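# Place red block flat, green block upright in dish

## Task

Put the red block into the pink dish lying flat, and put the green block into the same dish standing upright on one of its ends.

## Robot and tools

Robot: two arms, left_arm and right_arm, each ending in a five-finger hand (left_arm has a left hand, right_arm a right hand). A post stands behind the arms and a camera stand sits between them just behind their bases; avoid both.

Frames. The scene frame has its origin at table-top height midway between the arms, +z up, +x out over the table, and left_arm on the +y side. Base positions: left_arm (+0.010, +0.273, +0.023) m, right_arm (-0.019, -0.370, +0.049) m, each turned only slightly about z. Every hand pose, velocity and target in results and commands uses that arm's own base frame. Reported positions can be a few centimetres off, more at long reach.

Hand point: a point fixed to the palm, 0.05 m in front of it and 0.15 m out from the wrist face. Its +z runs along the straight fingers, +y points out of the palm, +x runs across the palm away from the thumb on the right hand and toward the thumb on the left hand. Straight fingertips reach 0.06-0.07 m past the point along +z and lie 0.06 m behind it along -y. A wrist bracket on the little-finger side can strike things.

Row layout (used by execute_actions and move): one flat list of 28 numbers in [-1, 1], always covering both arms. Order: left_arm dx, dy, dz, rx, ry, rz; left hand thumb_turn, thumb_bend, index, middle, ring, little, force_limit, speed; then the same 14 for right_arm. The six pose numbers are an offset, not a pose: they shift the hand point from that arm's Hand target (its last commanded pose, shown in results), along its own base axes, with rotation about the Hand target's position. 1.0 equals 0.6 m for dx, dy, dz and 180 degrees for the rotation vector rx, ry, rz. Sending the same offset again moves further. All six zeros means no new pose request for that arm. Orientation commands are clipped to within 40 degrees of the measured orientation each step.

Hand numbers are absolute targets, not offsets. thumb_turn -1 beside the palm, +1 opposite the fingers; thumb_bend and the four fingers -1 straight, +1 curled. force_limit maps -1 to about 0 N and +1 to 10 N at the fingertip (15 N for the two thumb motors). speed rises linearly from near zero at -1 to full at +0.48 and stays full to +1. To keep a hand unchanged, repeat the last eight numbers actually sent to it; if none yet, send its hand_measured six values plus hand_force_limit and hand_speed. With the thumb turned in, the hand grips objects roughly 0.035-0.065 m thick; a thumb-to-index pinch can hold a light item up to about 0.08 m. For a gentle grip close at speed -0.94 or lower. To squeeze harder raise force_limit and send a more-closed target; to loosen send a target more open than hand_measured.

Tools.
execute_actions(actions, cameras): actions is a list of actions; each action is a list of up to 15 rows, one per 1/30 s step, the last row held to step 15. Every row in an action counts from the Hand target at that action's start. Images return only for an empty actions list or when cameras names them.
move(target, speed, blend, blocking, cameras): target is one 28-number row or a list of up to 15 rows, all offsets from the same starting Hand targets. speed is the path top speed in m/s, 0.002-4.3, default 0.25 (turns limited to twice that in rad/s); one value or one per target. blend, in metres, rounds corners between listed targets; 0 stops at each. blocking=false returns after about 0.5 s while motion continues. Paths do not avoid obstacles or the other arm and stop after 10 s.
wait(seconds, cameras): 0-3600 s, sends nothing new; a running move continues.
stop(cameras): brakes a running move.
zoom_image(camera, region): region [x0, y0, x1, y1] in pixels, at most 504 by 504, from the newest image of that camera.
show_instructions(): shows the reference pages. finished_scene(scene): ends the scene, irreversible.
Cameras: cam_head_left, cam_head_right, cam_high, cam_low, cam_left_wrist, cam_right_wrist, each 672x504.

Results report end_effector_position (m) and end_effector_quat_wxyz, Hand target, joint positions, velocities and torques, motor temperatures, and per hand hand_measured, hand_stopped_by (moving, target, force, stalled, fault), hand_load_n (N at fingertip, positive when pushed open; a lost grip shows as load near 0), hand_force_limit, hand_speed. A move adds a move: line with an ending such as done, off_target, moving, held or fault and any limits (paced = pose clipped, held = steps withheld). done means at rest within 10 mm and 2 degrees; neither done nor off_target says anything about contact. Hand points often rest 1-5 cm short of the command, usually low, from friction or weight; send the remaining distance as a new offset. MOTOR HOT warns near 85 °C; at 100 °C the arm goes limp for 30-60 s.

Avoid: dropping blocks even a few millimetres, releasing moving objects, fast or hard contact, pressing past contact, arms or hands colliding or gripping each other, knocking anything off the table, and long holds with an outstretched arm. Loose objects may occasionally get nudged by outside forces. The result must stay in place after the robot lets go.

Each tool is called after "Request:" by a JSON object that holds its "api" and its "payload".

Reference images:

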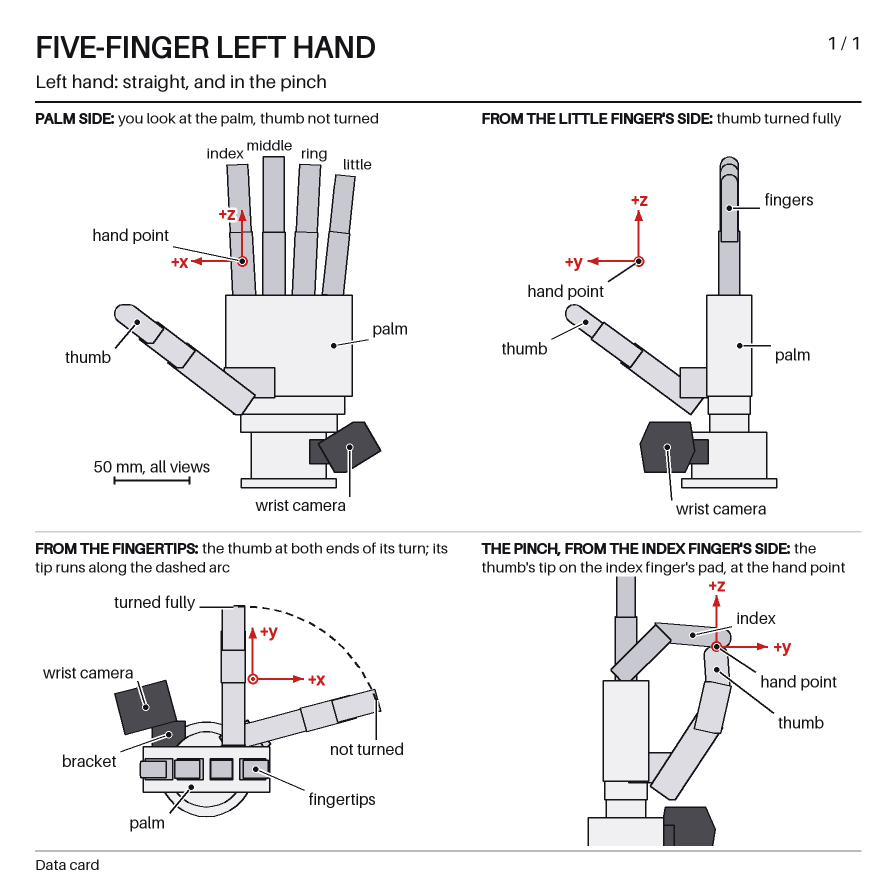

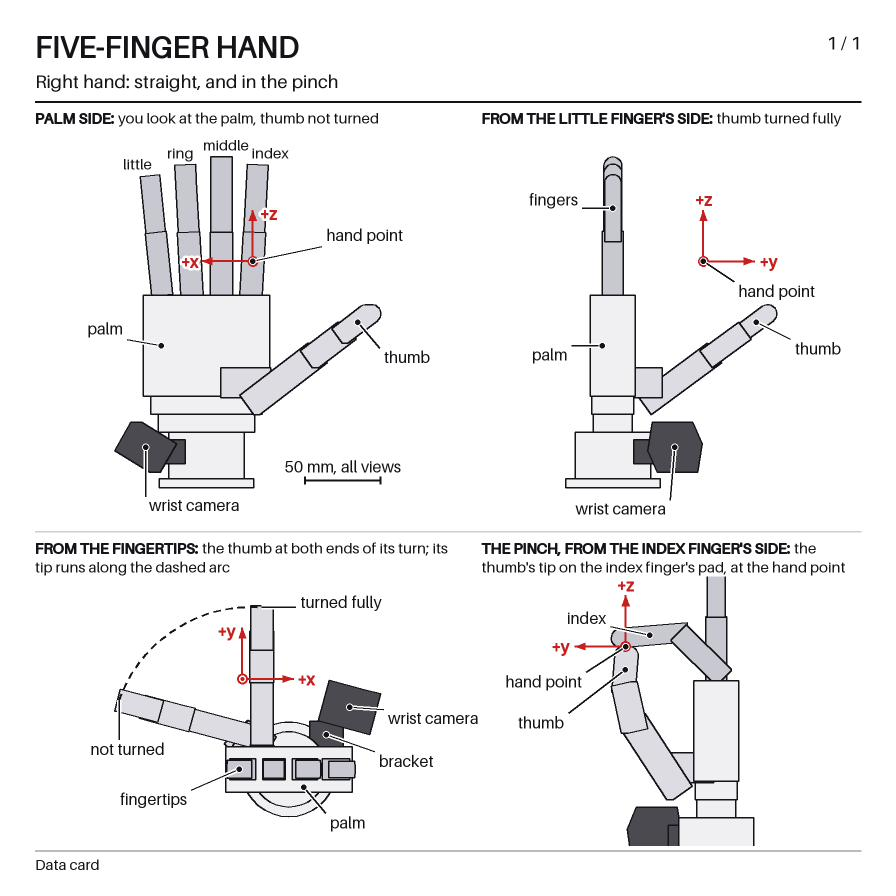

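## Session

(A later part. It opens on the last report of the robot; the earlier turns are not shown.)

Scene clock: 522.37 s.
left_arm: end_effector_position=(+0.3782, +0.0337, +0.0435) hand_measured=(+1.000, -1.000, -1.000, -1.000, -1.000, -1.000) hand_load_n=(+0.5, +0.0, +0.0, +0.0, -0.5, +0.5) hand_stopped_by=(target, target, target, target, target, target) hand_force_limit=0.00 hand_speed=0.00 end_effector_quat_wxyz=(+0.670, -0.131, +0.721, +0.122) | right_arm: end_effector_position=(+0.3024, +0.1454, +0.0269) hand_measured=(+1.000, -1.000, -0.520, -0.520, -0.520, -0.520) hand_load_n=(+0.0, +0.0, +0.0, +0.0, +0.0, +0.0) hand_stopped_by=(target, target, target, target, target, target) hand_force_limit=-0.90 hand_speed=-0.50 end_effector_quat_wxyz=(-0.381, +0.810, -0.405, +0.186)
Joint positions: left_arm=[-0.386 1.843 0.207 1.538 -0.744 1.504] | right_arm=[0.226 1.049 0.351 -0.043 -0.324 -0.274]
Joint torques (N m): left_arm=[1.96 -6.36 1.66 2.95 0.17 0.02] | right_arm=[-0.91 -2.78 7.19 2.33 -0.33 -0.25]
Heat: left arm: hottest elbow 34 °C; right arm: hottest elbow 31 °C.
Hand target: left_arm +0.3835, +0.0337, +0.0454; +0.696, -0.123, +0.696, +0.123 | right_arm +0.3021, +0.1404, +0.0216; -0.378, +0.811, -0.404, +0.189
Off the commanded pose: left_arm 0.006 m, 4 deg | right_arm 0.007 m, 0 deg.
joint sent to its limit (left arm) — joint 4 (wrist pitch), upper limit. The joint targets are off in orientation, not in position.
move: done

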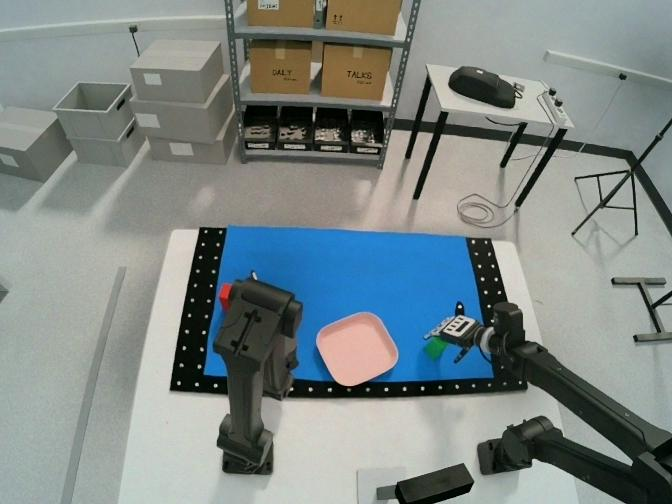

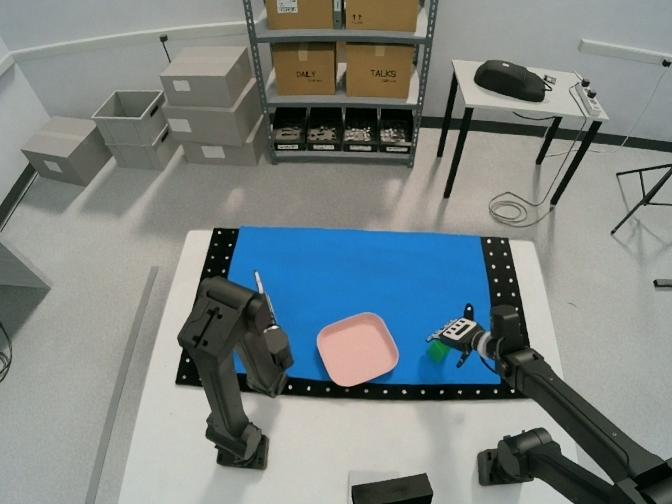

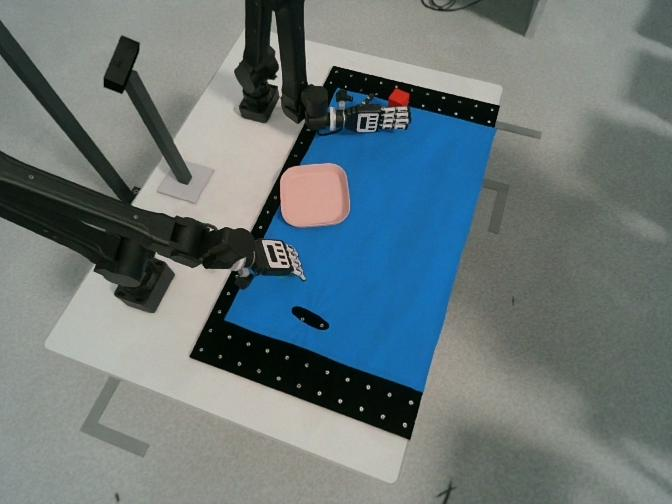

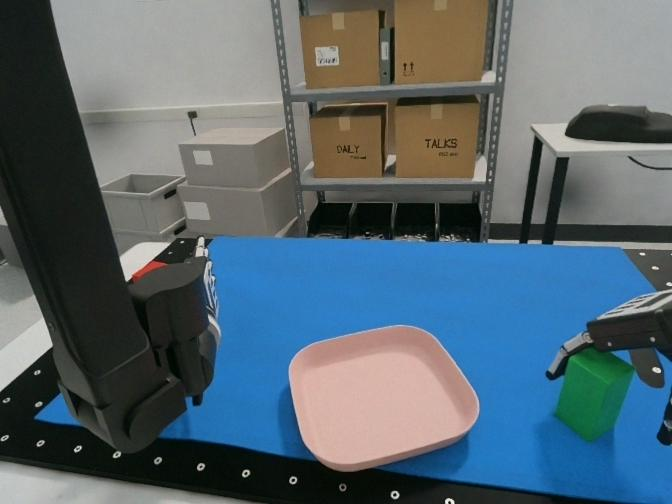

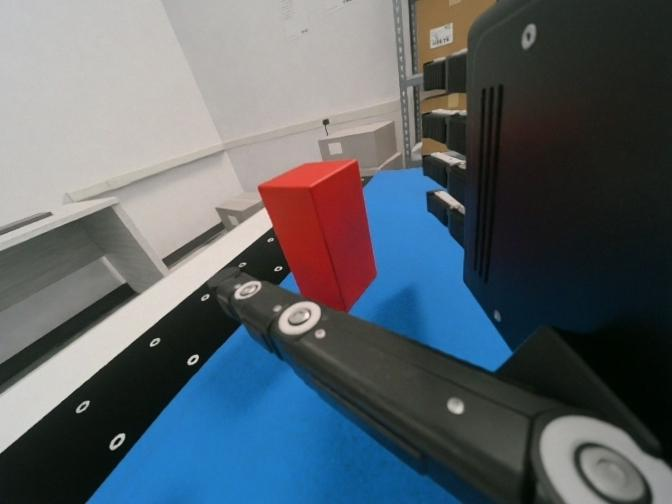

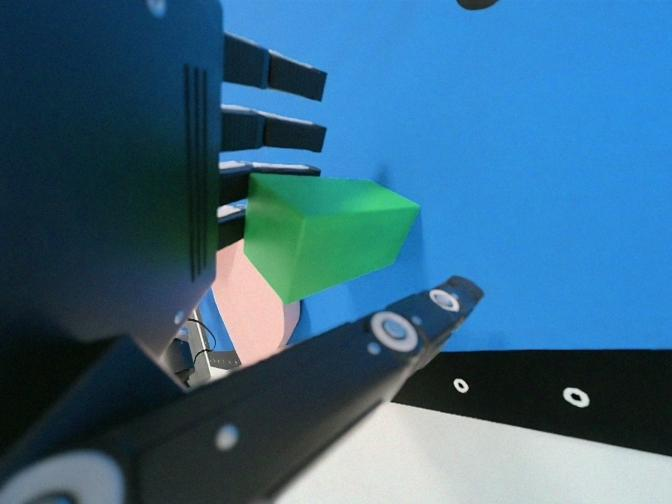

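Request:
{"api": "move", "payload": {"target": [0,0,0,0,0,0,1,-1,-1,-1,-1,-1,0,0,-0.016,-0.012,-0.006,0,0,0,1,-1,-0.52,-0.52,-0.52,-0.52,-0.9,-0.5], "speed": 0.05, "cameras": ["cam_low","cam_right_wrist","cam_high"]}}

Request:
{"api": "zoom_image", "payload": {"camera": "cam_low", "region": [500, 240, 672, 460]}}

Request:
{"api": "zoom_image", "payload": {"camera": "cam_high", "region": [230, 220, 340, 300]}}

Scene clock: 558.87 s.
left_arm: end_effector_position=(+0.3782, +0.0337, +0.0435) hand_measured=(+1.000, -1.000, -1.000, -1.000, -1.000, -1.000) hand_load_n=(+0.0, +0.0, +0.0, +0.0, +0.0, +0.0) hand_stopped_by=(target, target, target, target, target, target) hand_force_limit=0.00 hand_speed=0.00 end_effector_quat_wxyz=(+0.670, -0.131, +0.721, +0.122) | right_arm: end_effector_position=(+0.2924, +0.1380, +0.0190) hand_measured=(+1.000, -1.000, -0.520, -0.520, -0.520, -0.520) hand_load_n=(+0.0, +0.0, +0.0, +0.0, +0.0, -0.5) hand_stopped_by=(target, target, target, target, target, target) hand_force_limit=-0.90 hand_speed=-0.50 end_effector_quat_wxyz=(-0.379, +0.811, -0.407, +0.183)
Joint positions: left_arm=[-0.386 1.843 0.207 1.538 -0.744 1.504] | right_arm=[0.204 1.034 0.321 -0.041 -0.339 -0.289]
Joint torques (N m): left_arm=[1.67 -6.95 1.55 3.14 0.16 0] | right_arm=[-0.85 -3.72 7.38 2.06 -0.36 -0.27]
Heat: left arm: hottest elbow 33 °C; right arm: hottest elbow 30 °C.
Hand target: left_arm +0.3835, +0.0337, +0.0454; +0.696, -0.123, +0.696, +0.123 | right_arm +0.2926, +0.1333, +0.0180; -0.378, +0.811, -0.404, +0.189
Off the commanded pose: left_arm 0.006 m, 4 deg | right_arm 0.005 m, 1 deg.
joint sent to its limit (left arm) — joint 4 (wrist pitch), upper limit. The joint targets are off in orientation, not in position.
move: done
Images, in order (width x height): cam_high 672x504, cam_low 672x504, cam_right_wrist 672x504.

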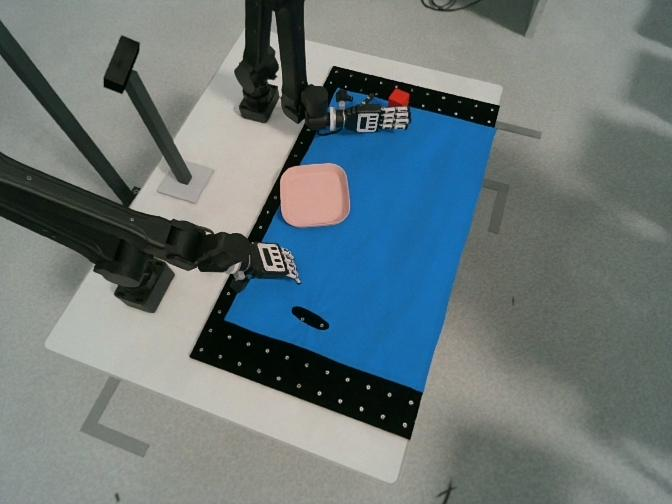

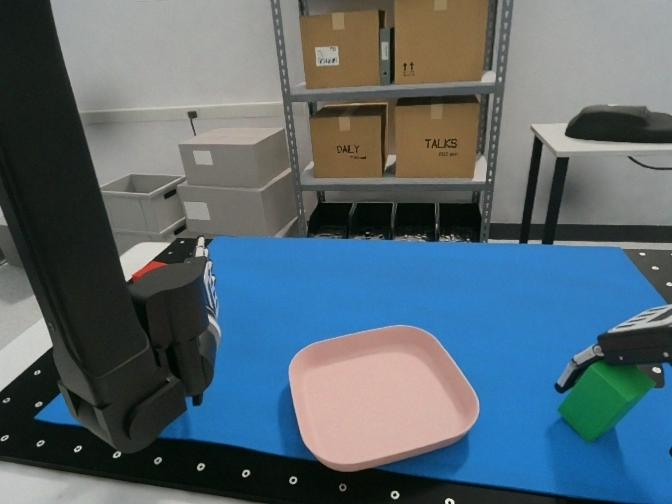

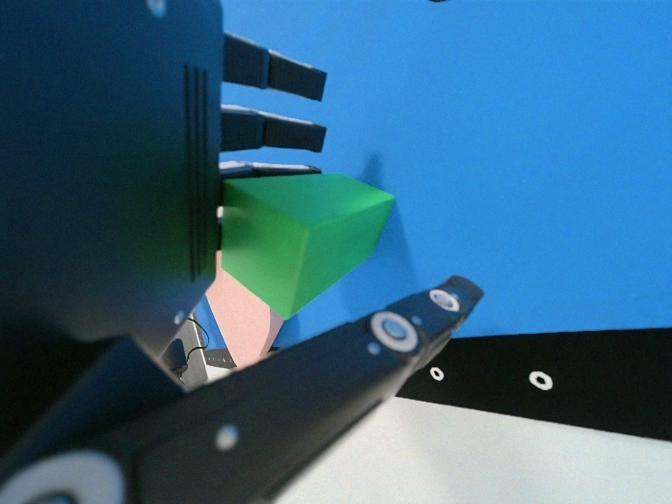

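Scaled by 2.291.

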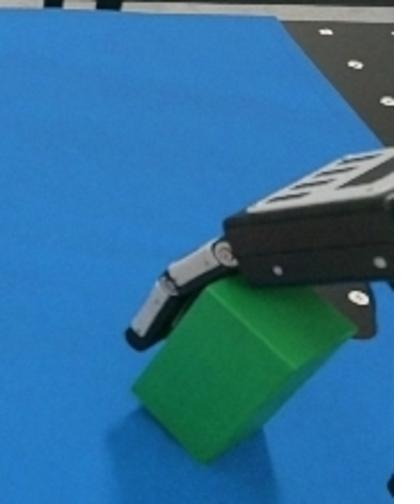

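Scaled by 4.582.

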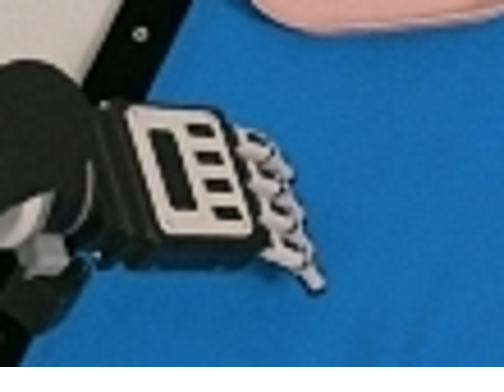

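Request:
{"api": "move", "payload": {"target": [0,0,0,0,0,0,1,-1,-1,-1,-1,-1,0,0,0.014,0.01,0.006,0,0,0,1,-1,-0.52,-0.52,-0.52,-0.52,-0.9,-0.5], "speed": 0.03, "cameras": ["cam_low","cam_right_wrist"]}}

Request:
{"api": "zoom_image", "payload": {"camera": "cam_low", "region": [500, 240, 672, 460]}}

Scene clock: 565.13 s.
left_arm: end_effector_position=(+0.3782, +0.0337, +0.0435) hand_measured=(+1.000, -1.000, -1.000, -1.000, -1.000, -1.000) hand_load_n=(+0.5, +0.0, +0.0, +0.0, +0.0, +0.0) hand_stopped_by=(target, target, target, target, target, target) hand_force_limit=0.00 hand_speed=0.00 end_effector_quat_wxyz=(+0.670, -0.131, +0.721, +0.122) | right_arm: end_effector_position=(+0.2919, +0.1367, +0.0159) hand_measured=(+1.000, -1.000, -0.520, -0.520, -0.520, -0.520) hand_load_n=(+0.0, +0.0, +0.0, +0.0, +0.0, +0.0) hand_stopped_by=(target, target, target, target, target, target) hand_force_limit=-0.90 hand_speed=-0.50 end_effector_quat_wxyz=(-0.374, +0.812, -0.409, +0.182)
Joint positions: left_arm=[-0.386 1.843 0.207 1.538 -0.744 1.504] | right_arm=[0.204 1.043 0.321 -0.041 -0.333 -0.289]
Joint torques (N m): left_arm=[2.78 -6.59 1.59 3.04 0.19 0.04] | right_arm=[0.79 -2.55 9.44 2.22 -0.11 -0.14]
Heat: left arm: hottest elbow 33 °C; right arm: hottest elbow 30 °C.
Hand target: left_arm +0.3835, +0.0337, +0.0454; +0.696, -0.123, +0.696, +0.123 | right_arm +0.3010, +0.1393, +0.0216; -0.378, +0.811, -0.404, +0.189
Off the commanded pose: left_arm 0.006 m, 4 deg | right_arm 0.011 m, 1 deg.
joint sent to its limit (left arm) — joint 4 (wrist pitch), upper limit. The joint targets are off in orientation, not in position.
move: off_target (right_arm)

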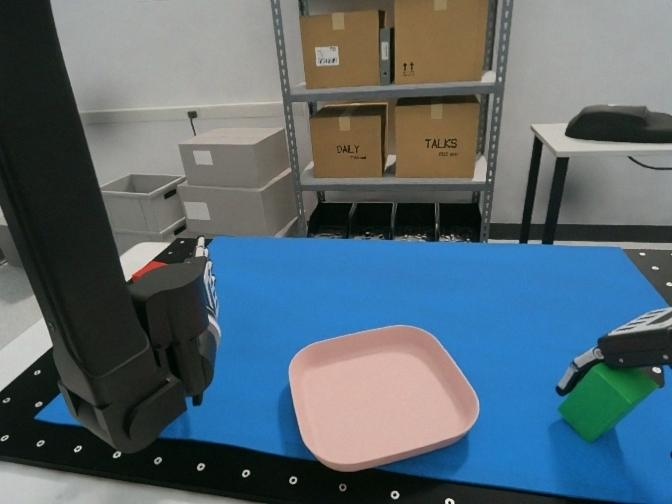

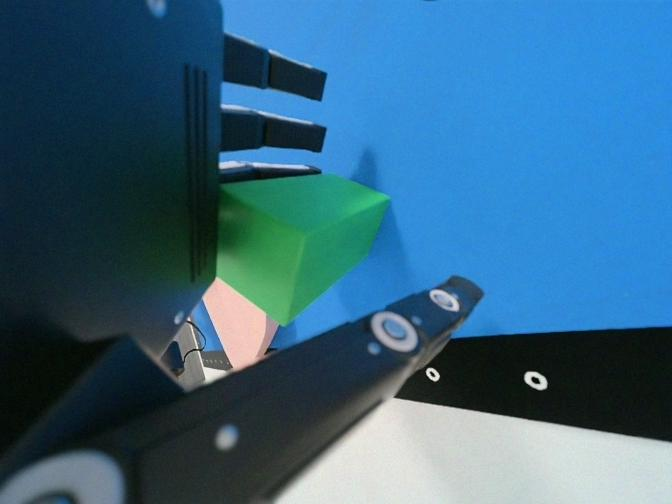

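Scaled by 2.291.

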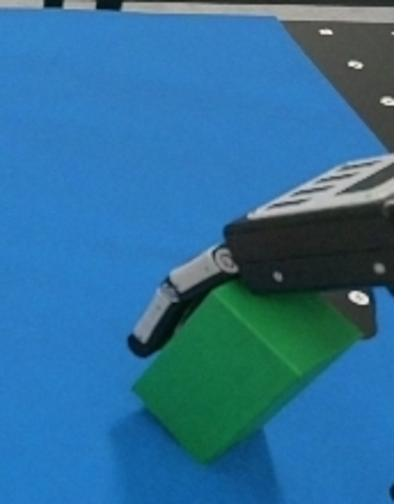

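Request:
{"api": "move", "payload": {"target": [0,0,0,0,0,0,1,-1,-1,-1,-1,-1,0,0,0.012,0.012,0.008,0,0,0,1,-1,-0.52,-0.52,-0.52,-0.52,-0.9,-0.5], "speed": 0.04, "cameras": ["cam_low","cam_right_wrist"]}}

Request:
{"api": "zoom_image", "payload": {"camera": "cam_low", "region": [500, 240, 672, 460]}}

Scene clock: 571.00 s.
left_arm: end_effector_position=(+0.3782, +0.0337, +0.0435) hand_measured=(+1.000, -1.000, -1.000, -1.000, -1.000, -1.000) hand_load_n=(+0.5, +0.0, +0.0, +0.0, +0.0, +0.0) hand_stopped_by=(target, target, target, target, target, target) hand_force_limit=0.00 hand_speed=0.00 end_effector_quat_wxyz=(+0.670, -0.131, +0.721, +0.122) | right_arm: end_effector_position=(+0.2920, +0.1381, +0.0132) hand_measured=(+1.000, -1.000, -0.520, -0.520, -0.520, -0.520) hand_load_n=(+0.0, +0.0, +0.0, +0.0, +0.0, +0.0) hand_stopped_by=(target, target, target, target, target, target) hand_force_limit=-0.90 hand_speed=-0.50 end_effector_quat_wxyz=(-0.368, +0.815, -0.409, +0.182)
Joint positions: left_arm=[-0.386 1.843 0.207 1.538 -0.744 1.504] | right_arm=[0.217 1.056 0.325 -0.041 -0.317 -0.289]
Joint torques (N m): left_arm=[1.79 -7.12 1.68 3 0.16 0.04] | right_arm=[1.2 -2.61 11.17 1.92 -0.11 0.04]
Heat: left arm: hottest elbow 33 °C; right arm: hottest elbow 31 °C.
Hand target: left_arm +0.3835, +0.0337, +0.0454; +0.696, -0.123, +0.696, +0.123 | right_arm +0.3081, +0.1464, +0.0264; -0.378, +0.811, -0.404, +0.189
Off the commanded pose: left_arm 0.006 m, 4 deg | right_arm 0.022 m, 2 deg.
joint sent to its limit (left arm) — joint 4 (wrist pitch), upper limit. The joint targets are off in orientation, not in position.
move: off_target (right_arm)

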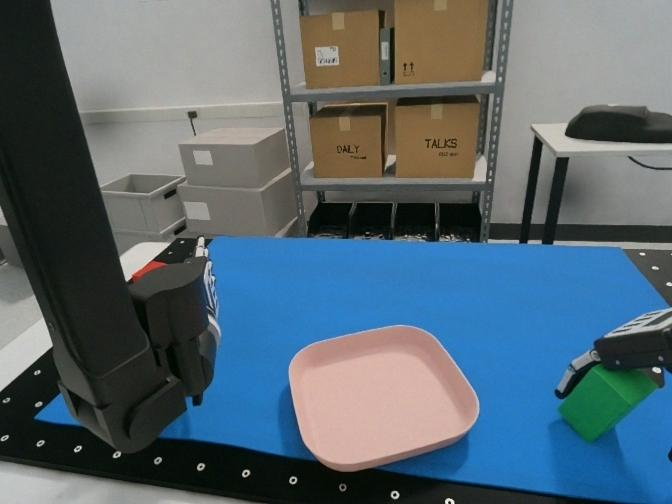

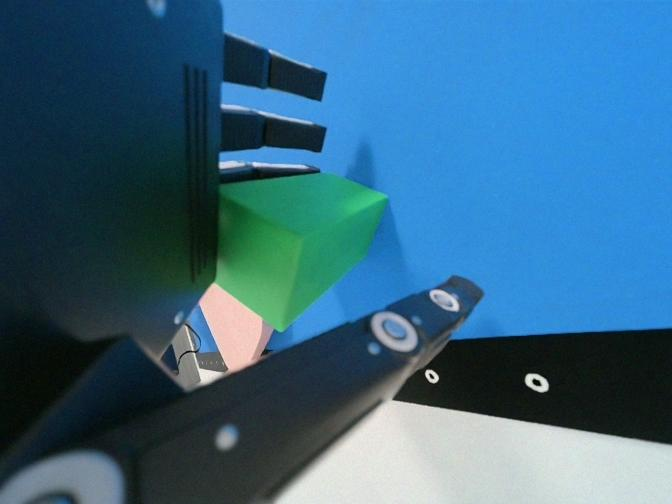

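Scaled by 2.291.

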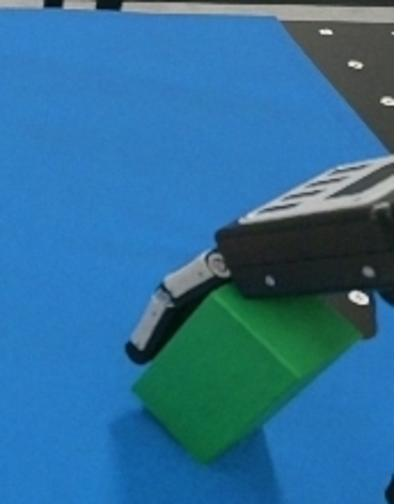

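Request:
{"api": "execute_actions", "payload": {"actions": [[[0,0,0,0,0,0,1,-1,-1,-1,-1,-1,0,0,0,0,0,0,0,0,1,-0.6,-0.52,-0.52,-0.52,-0.52,-0.88,-0.8]]], "cameras": ["cam_low","cam_right_wrist"]}}

Request:
{"api": "zoom_image", "payload": {"camera": "cam_low", "region": [500, 240, 672, 460]}}

Scene clock: 584.07 s.
left_arm: end_effector_position=(+0.3782, +0.0337, +0.0435) hand_measured=(+1.000, -1.000, -1.000, -1.000, -1.000, -1.000) hand_load_n=(+0.5, +0.0, +0.0, +0.0, +0.0, +0.0) hand_stopped_by=(target, target, target, target, target, target) hand_force_limit=0.00 hand_speed=0.00 end_effector_quat_wxyz=(+0.670, -0.131, +0.721, +0.122) | right_arm: end_effector_position=(+0.2920, +0.1381, +0.0131) hand_measured=(+1.000, -0.600, -0.520, -0.520, -0.520, -0.520) hand_load_n=(+0.0, +0.0, +0.0, +0.0, +0.0, +0.0) hand_stopped_by=(target, target, target, target, target, target) hand_force_limit=-0.88 hand_speed=-0.80 end_effector_quat_wxyz=(-0.368, +0.815, -0.409, +0.182)
Joint positions: left_arm=[-0.386 1.843 0.207 1.538 -0.744 1.504] | right_arm=[0.217 1.056 0.325 -0.041 -0.317 -0.289]
Joint torques (N m): left_arm=[1.96 -6.65 1.72 3 0.18 0.02] | right_arm=[1.26 -2.61 11.23 1.85 -0.11 0.05]
Heat: left arm: hottest elbow 33 °C; right arm: hottest elbow 33 °C.
Hand target: left_arm +0.3835, +0.0337, +0.0454; +0.696, -0.123, +0.696, +0.123 | right_arm +0.3081, +0.1464, +0.0263; -0.378, +0.811, -0.405, +0.189
Off the commanded pose: left_arm 0.006 m, 4 deg | right_arm 0.023 m, 2 deg.
joint sent to its limit (left arm) — joint 4 (wrist pitch), upper limit. The joint targets are off in orientation, not in position.

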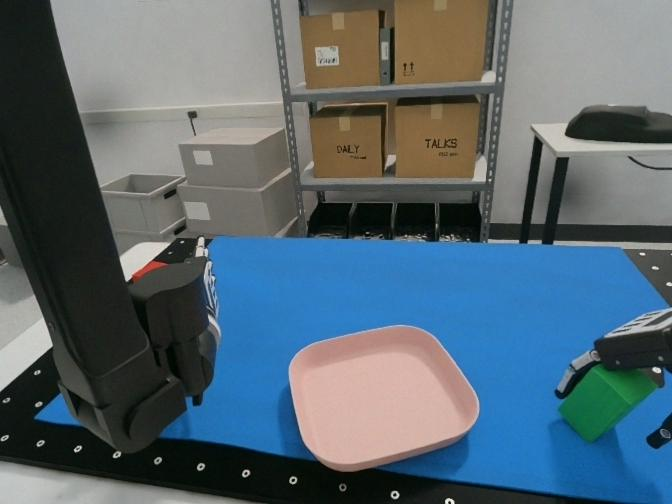

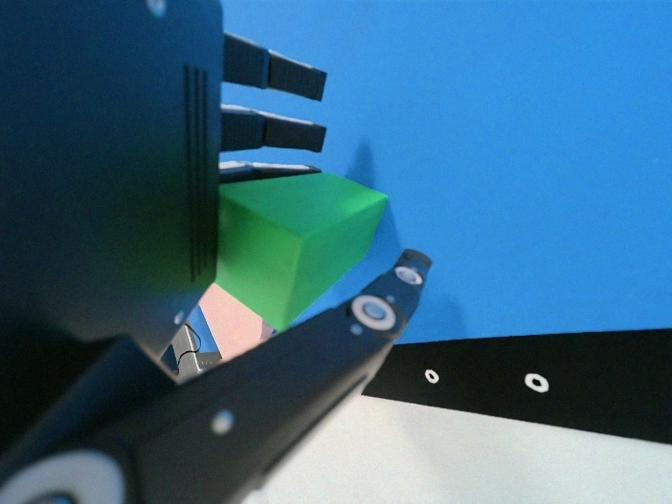

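Scaled by 2.291.

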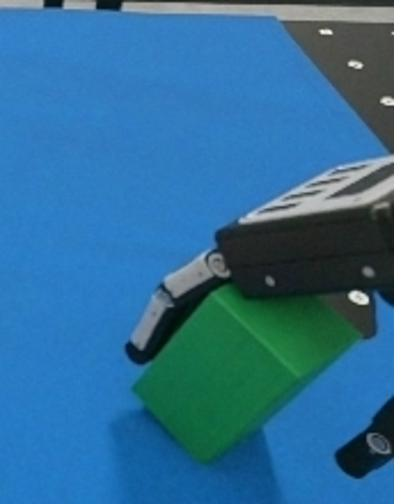

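Request:
{"api": "execute_actions", "payload": {"actions": [[[0,0,0,0,0,0,1,-1,-1,-1,-1,-1,0,0,0,0,0,0,0,0,1,-0.3,-0.52,-0.52,-0.52,-0.52,-0.88,-0.85]]], "cameras": ["cam_low","cam_right_wrist"]}}

Request:
{"api": "zoom_image", "payload": {"camera": "cam_low", "region": [500, 240, 672, 460]}}

Scene clock: 588.27 s.
left_arm: end_effector_position=(+0.3782, +0.0337, +0.0435) hand_measured=(+1.000, -1.000, -1.000, -1.000, -1.000, -1.000) hand_load_n=(+0.0, +0.0, -0.5, +0.0, +0.0, +0.5) hand_stopped_by=(target, target, target, target, target, target) hand_force_limit=0.00 hand_speed=0.00 end_effector_quat_wxyz=(+0.670, -0.131, +0.721, +0.122) | right_arm: end_effector_position=(+0.2920, +0.1381, +0.0131) hand_measured=(+1.000, -0.300, -0.520, -0.520, -0.520, -0.520) hand_load_n=(+0.0, +0.0, +0.0, -0.5, +0.0, +0.0) hand_stopped_by=(target, target, target, target, target, target) hand_force_limit=-0.88 hand_speed=-0.85 end_effector_quat_wxyz=(-0.368, +0.815, -0.409, +0.182)
Joint positions: left_arm=[-0.386 1.843 0.207 1.538 -0.744 1.504] | right_arm=[0.217 1.056 0.325 -0.041 -0.317 -0.289]
Joint torques (N m): left_arm=[2.02 -6.48 1.76 3.03 0.15 0.03] | right_arm=[1.55 -2.78 11.21 1.88 -0.13 0.04]
Heat: left arm: hottest elbow 33 °C; right arm: hottest elbow 33 °C.
Hand target: left_arm +0.3835, +0.0337, +0.0454; +0.696, -0.123, +0.696, +0.123 | right_arm +0.3081, +0.1464, +0.0263; -0.378, +0.811, -0.405, +0.189
Off the commanded pose: left_arm 0.006 m, 4 deg | right_arm 0.022 m, 2 deg.
joint sent to its limit (left arm) — joint 4 (wrist pitch), upper limit. The joint targets are off in orientation, not in position.

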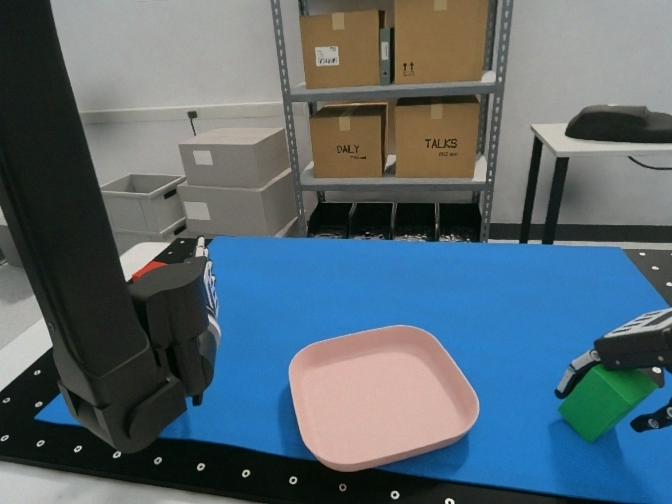

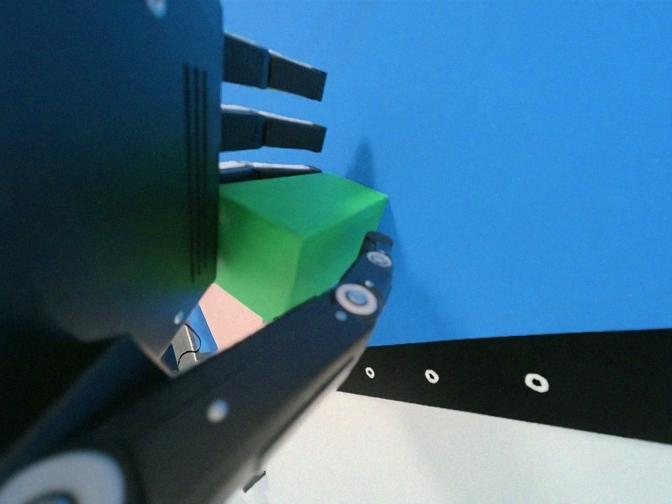

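Scaled by 2.291.

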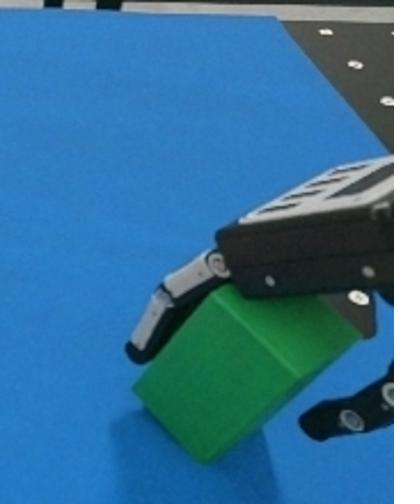

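Request:
{"api": "execute_actions", "payload": {"actions": [[[0,0,0,0,0,0,1,-1,-1,-1,-1,-1,0,0,0,0,0,0,0,0,1,-0.05,-0.52,-0.52,-0.52,-0.52,-0.88,-0.9]]], "cameras": ["cam_low","cam_right_wrist"]}}

Request:
{"api": "zoom_image", "payload": {"camera": "cam_low", "region": [500, 240, 672, 460]}}

Scene clock: 592.77 s.
left_arm: end_effector_position=(+0.3782, +0.0337, +0.0435) hand_measured=(+1.000, -1.000, -1.000, -1.000, -1.000, -1.000) hand_load_n=(+0.5, +0.0, +0.0, +0.0, +0.0, +0.0) hand_stopped_by=(target, target, target, target, target, target) hand_force_limit=0.00 hand_speed=0.00 end_effector_quat_wxyz=(+0.670, -0.131, +0.721, +0.122) | right_arm: end_effector_position=(+0.2920, +0.1381, +0.0131) hand_measured=(+1.000, -0.166, -0.520, -0.520, -0.520, -0.520) hand_load_n=(+0.0, +1.0, +0.0, +0.0, +0.0, -0.5) hand_stopped_by=(target, force, target, target, target, target) hand_force_limit=-0.88 hand_speed=-0.90 end_effector_quat_wxyz=(-0.368, +0.815, -0.409, +0.182)
Joint positions: left_arm=[-0.386 1.843 0.207 1.538 -0.744 1.504] | right_arm=[0.217 1.056 0.325 -0.041 -0.317 -0.289]
Joint torques (N m): left_arm=[2.67 -6.95 1.59 2.99 0.17 0.03] | right_arm=[1.26 -2.9 11.18 1.92 -0.13 0.05]
Heat: left arm: hottest elbow 33 °C; right arm: hottest elbow 34 °C.
Hand target: left_arm +0.3835, +0.0337, +0.0454; +0.696, -0.123, +0.696, +0.123 | right_arm +0.3081, +0.1464, +0.0263; -0.378, +0.811, -0.404, +0.189
Off the commanded pose: left_arm 0.006 m, 4 deg | right_arm 0.022 m, 2 deg.
joint sent to its limit (left arm) — joint 4 (wrist pitch), upper limit. The joint targets are off in orientation, not in position.

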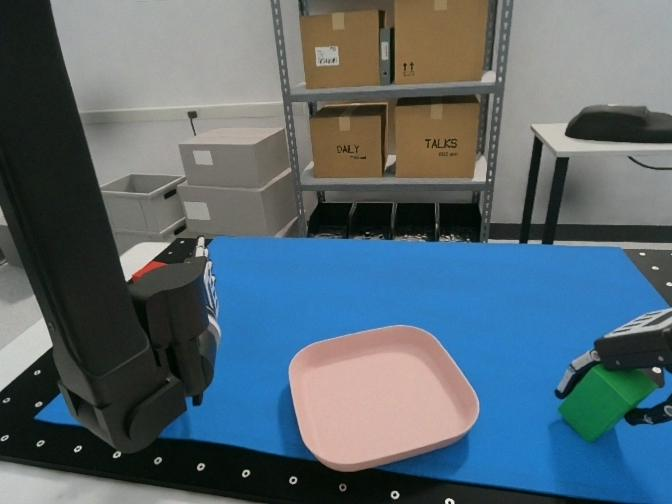

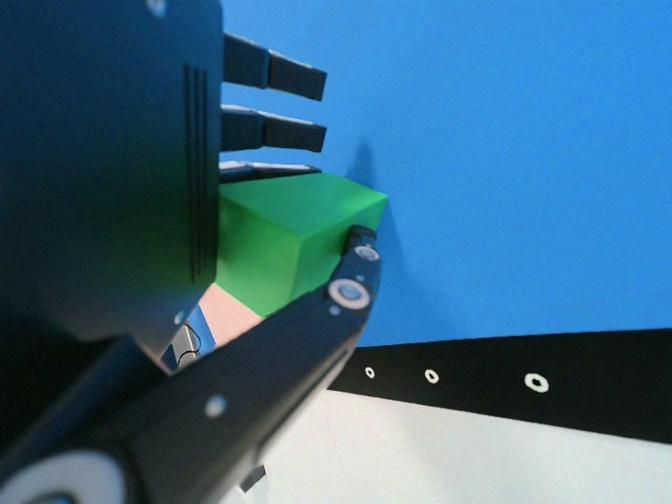

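Scaled by 2.291.

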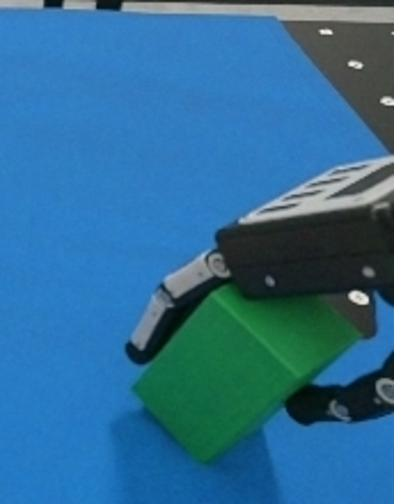

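Request:
{"api": "execute_actions", "payload": {"actions": [[[0,0,0,0,0,0,1,-1,-1,-1,-1,-1,0,0,0,0,0,0,0,0,1,-0.05,-0.3,-0.3,-0.3,-0.3,-0.85,-0.85]]], "cameras": ["cam_low","cam_right_wrist"]}}

Request:
{"api": "zoom_image", "payload": {"camera": "cam_low", "region": [500, 240, 672, 460]}}

Scene clock: 599.70 s.
left_arm: end_effector_position=(+0.3782, +0.0337, +0.0435) hand_measured=(+1.000, -1.000, -1.000, -1.000, -1.000, -1.000) hand_load_n=(+0.0, +0.0, +0.0, +0.0, +0.0, +0.0) hand_stopped_by=(target, target, target, target, target, target) hand_force_limit=0.00 hand_speed=0.00 end_effector_quat_wxyz=(+0.670, -0.131, +0.721, +0.122) | right_arm: end_effector_position=(+0.2920, +0.1381, +0.0131) hand_measured=(+1.000, -0.168, -0.468, -0.482, -0.300, -0.300) hand_load_n=(+0.0, +3.0, +2.0, +1.0, +0.0, +0.0) hand_stopped_by=(target, force, force, force, target, target) hand_force_limit=-0.85 hand_speed=-0.85 end_effector_quat_wxyz=(-0.368, +0.815, -0.409, +0.182)
Joint positions: left_arm=[-0.386 1.843 0.207 1.538 -0.744 1.504] | right_arm=[0.217 1.056 0.325 -0.041 -0.317 -0.289]
Joint torques (N m): left_arm=[2.14 -7.59 1.73 2.96 0.16 0.02] | right_arm=[1.44 -2.73 11.21 1.92 -0.14 0.05]
Heat: left arm: hottest elbow 33 °C; right arm: hottest elbow 34 °C.
Hand target: left_arm +0.3835, +0.0337, +0.0454; +0.696, -0.123, +0.696, +0.123 | right_arm +0.3081, +0.1464, +0.0263; -0.378, +0.811, -0.404, +0.189
Off the commanded pose: left_arm 0.006 m, 4 deg | right_arm 0.022 m, 2 deg.
joint sent to its limit (left arm) — joint 4 (wrist pitch), upper limit. The joint targets are off in orientation, not in position.

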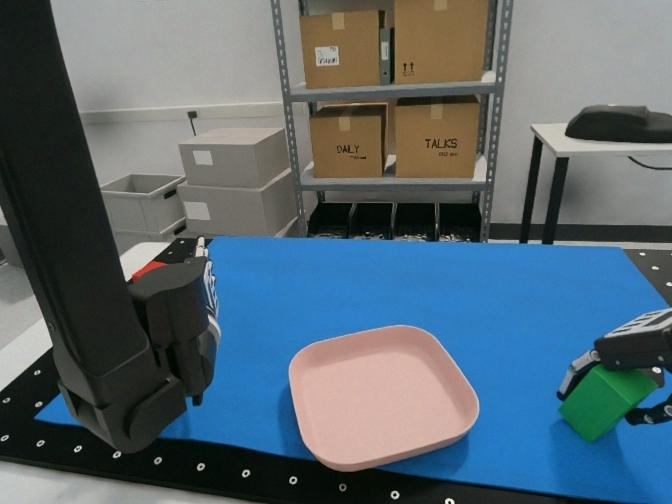

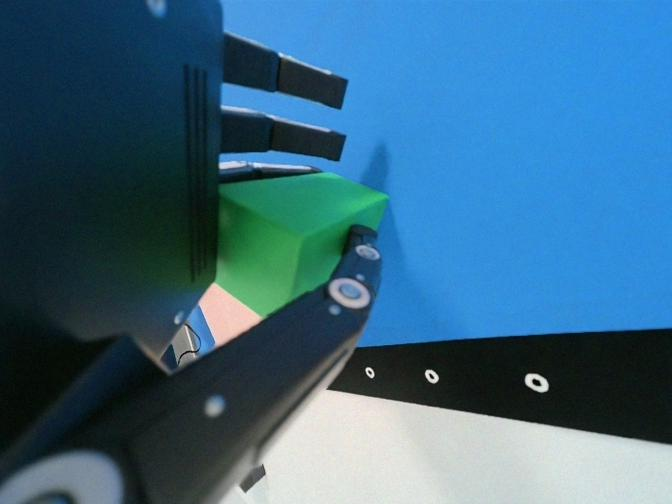

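Scaled by 2.291.

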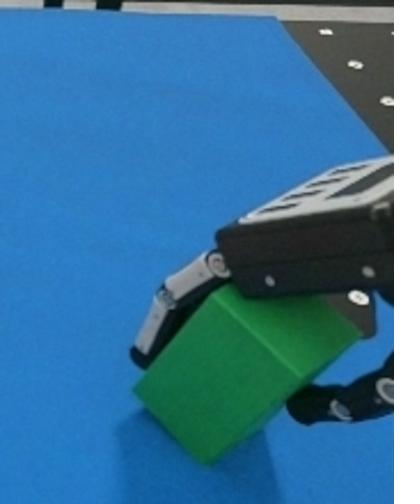

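Request:
{"api": "execute_actions", "payload": {"actions": [[[0,0,0,0,0,0,1,-1,-1,-1,-1,-1,0,0,0,0,0,0,0,0,1,0.1,-0.2,-0.2,-0.3,-0.3,-0.3,-0.85]]], "cameras": []}}

Request:
{"api": "move", "payload": {"target": [0,0,0,0,0,0,1,-1,-1,-1,-1,-1,0,0,-0.01,-0.008,0.07,0,0,0,1,0.1,-0.2,-0.2,-0.3,-0.3,-0.3,-0.85], "speed": 0.05, "cameras": ["cam_low","cam_right_wrist","cam_head_left"]}}

Request:
{"api": "zoom_image", "payload": {"camera": "cam_low", "region": [500, 200, 672, 420]}}

Scene clock: 605.57 s.
left_arm: end_effector_position=(+0.3782, +0.0337, +0.0435) hand_measured=(+1.000, -1.000, -1.000, -1.000, -1.000, -1.000) hand_load_n=(+0.5, +0.0, +0.0, +0.0, -0.5, +0.0) hand_stopped_by=(target, target, target, target, target, target) hand_force_limit=0.00 hand_speed=0.00 end_effector_quat_wxyz=(+0.670, -0.131, +0.721, +0.122) | right_arm: end_effector_position=(+0.2926, +0.1382, +0.0135) hand_measured=(+1.000, -0.166, -0.456, -0.458, -0.300, -0.300) hand_load_n=(+0.5, +6.0, +1.0, +5.5, +0.0, +0.0) hand_stopped_by=(target, force, force, force, target, target) hand_force_limit=-0.30 hand_speed=-0.85 end_effector_quat_wxyz=(-0.368, +0.815, -0.409, +0.182)
Joint positions: left_arm=[-0.386 1.843 0.207 1.538 -0.744 1.504] | right_arm=[0.217 1.056 0.326 -0.041 -0.317 -0.289]
Joint torques (N m): left_arm=[1.79 -7.24 1.65 3.03 0.17 0.02] | right_arm=[1.32 -2.73 11.11 1.91 -0.14 0.03]
Motor temperatures (°C): left_arm=[28 30 33 25 29 26] | right_arm=[27 26 35 26 26 27]
Heat: left arm: hottest elbow 33 °C; right arm: hottest elbow 35 °C.
Hand target: left_arm +0.3835, +0.0337, +0.0454; +0.696, -0.123, +0.696, +0.123 | right_arm +0.3083, +0.1464, +0.0265; -0.378, +0.811, -0.404, +0.189
Off the commanded pose: left_arm 0.006 m, 4 deg | right_arm 0.022 m, 2 deg.
joint sent to its limit (left arm) — joint 4 (wrist pitch), upper limit. The joint targets are off in orientation, not in position.

Scene clock: 607.00 s.
left_arm: end_effector_position=(+0.3782, +0.0337, +0.0435) hand_measured=(+1.000, -1.000, -1.000, -1.000, -1.000, -1.000) hand_load_n=(+0.5, +0.0, +0.0, +0.0, +0.0, +0.0) hand_stopped_by=(target, target, target, target, target, target) hand_force_limit=0.00 hand_speed=0.00 end_effector_quat_wxyz=(+0.670, -0.131, +0.721, +0.122) | right_arm: end_effector_position=(+0.2843, +0.1368, +0.0456) hand_measured=(+1.000, -0.166, -0.456, -0.458, -0.300, -0.300) hand_load_n=(+0.5, +6.0, +1.5, +6.0, +0.0, +0.0) hand_stopped_by=(target, force, force, force, target, target) hand_force_limit=-0.30 hand_speed=-0.85 end_effector_quat_wxyz=(-0.363, +0.818, -0.411, +0.175)
Joint positions: left_arm=[-0.386 1.843 0.207 1.538 -0.744 1.504] | right_arm=[0.217 0.934 0.377 -0.234 -0.319 -0.289]
Joint torques (N m): left_arm=[2.26 -6.65 1.7 2.99 0.15 0.02] | right_arm=[0.32 -3.6 12.82 1.47 -0.37 -0.05]
Heat: left arm: hottest elbow 33 °C; right arm: hottest elbow 35 °C.
Hand target: left_arm +0.3835, +0.0337, +0.0454; +0.696, -0.123, +0.696, +0.123 | right_arm +0.3021, +0.1416, +0.0683; -0.378, +0.811, -0.404, +0.189
Off the commanded pose: left_arm 0.006 m, 4 deg | right_arm 0.029 m, 3 deg.
joint sent to its limit (left arm) — joint 4 (wrist pitch), upper limit. The joint targets are off in orientation, not in position.
move: off_target (right_arm)
Images, in order (width x height): cam_head_left 672x504, cam_low 672x504, cam_right_wrist 672x504.

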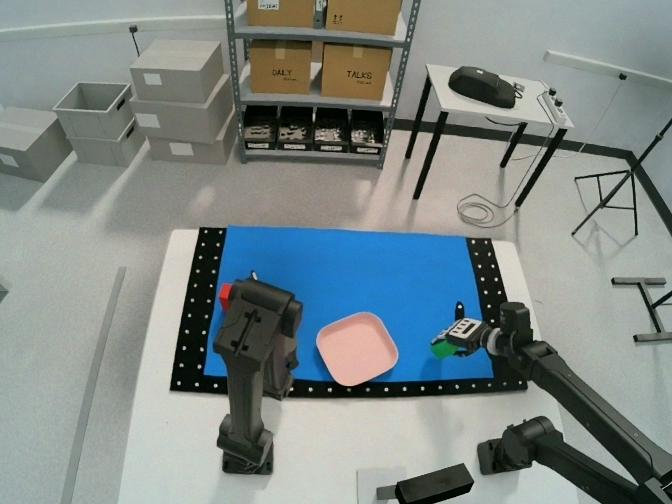

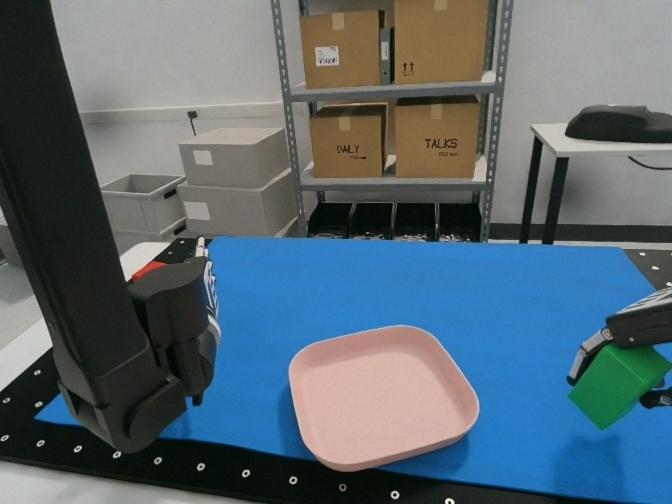

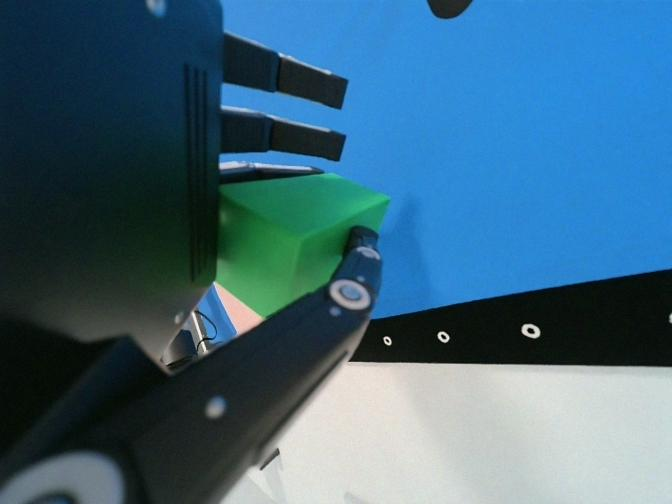

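Scaled by 2.291.

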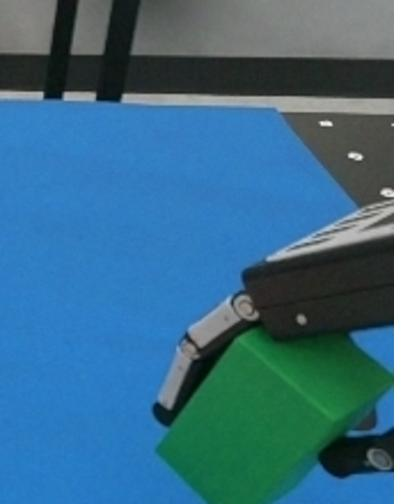

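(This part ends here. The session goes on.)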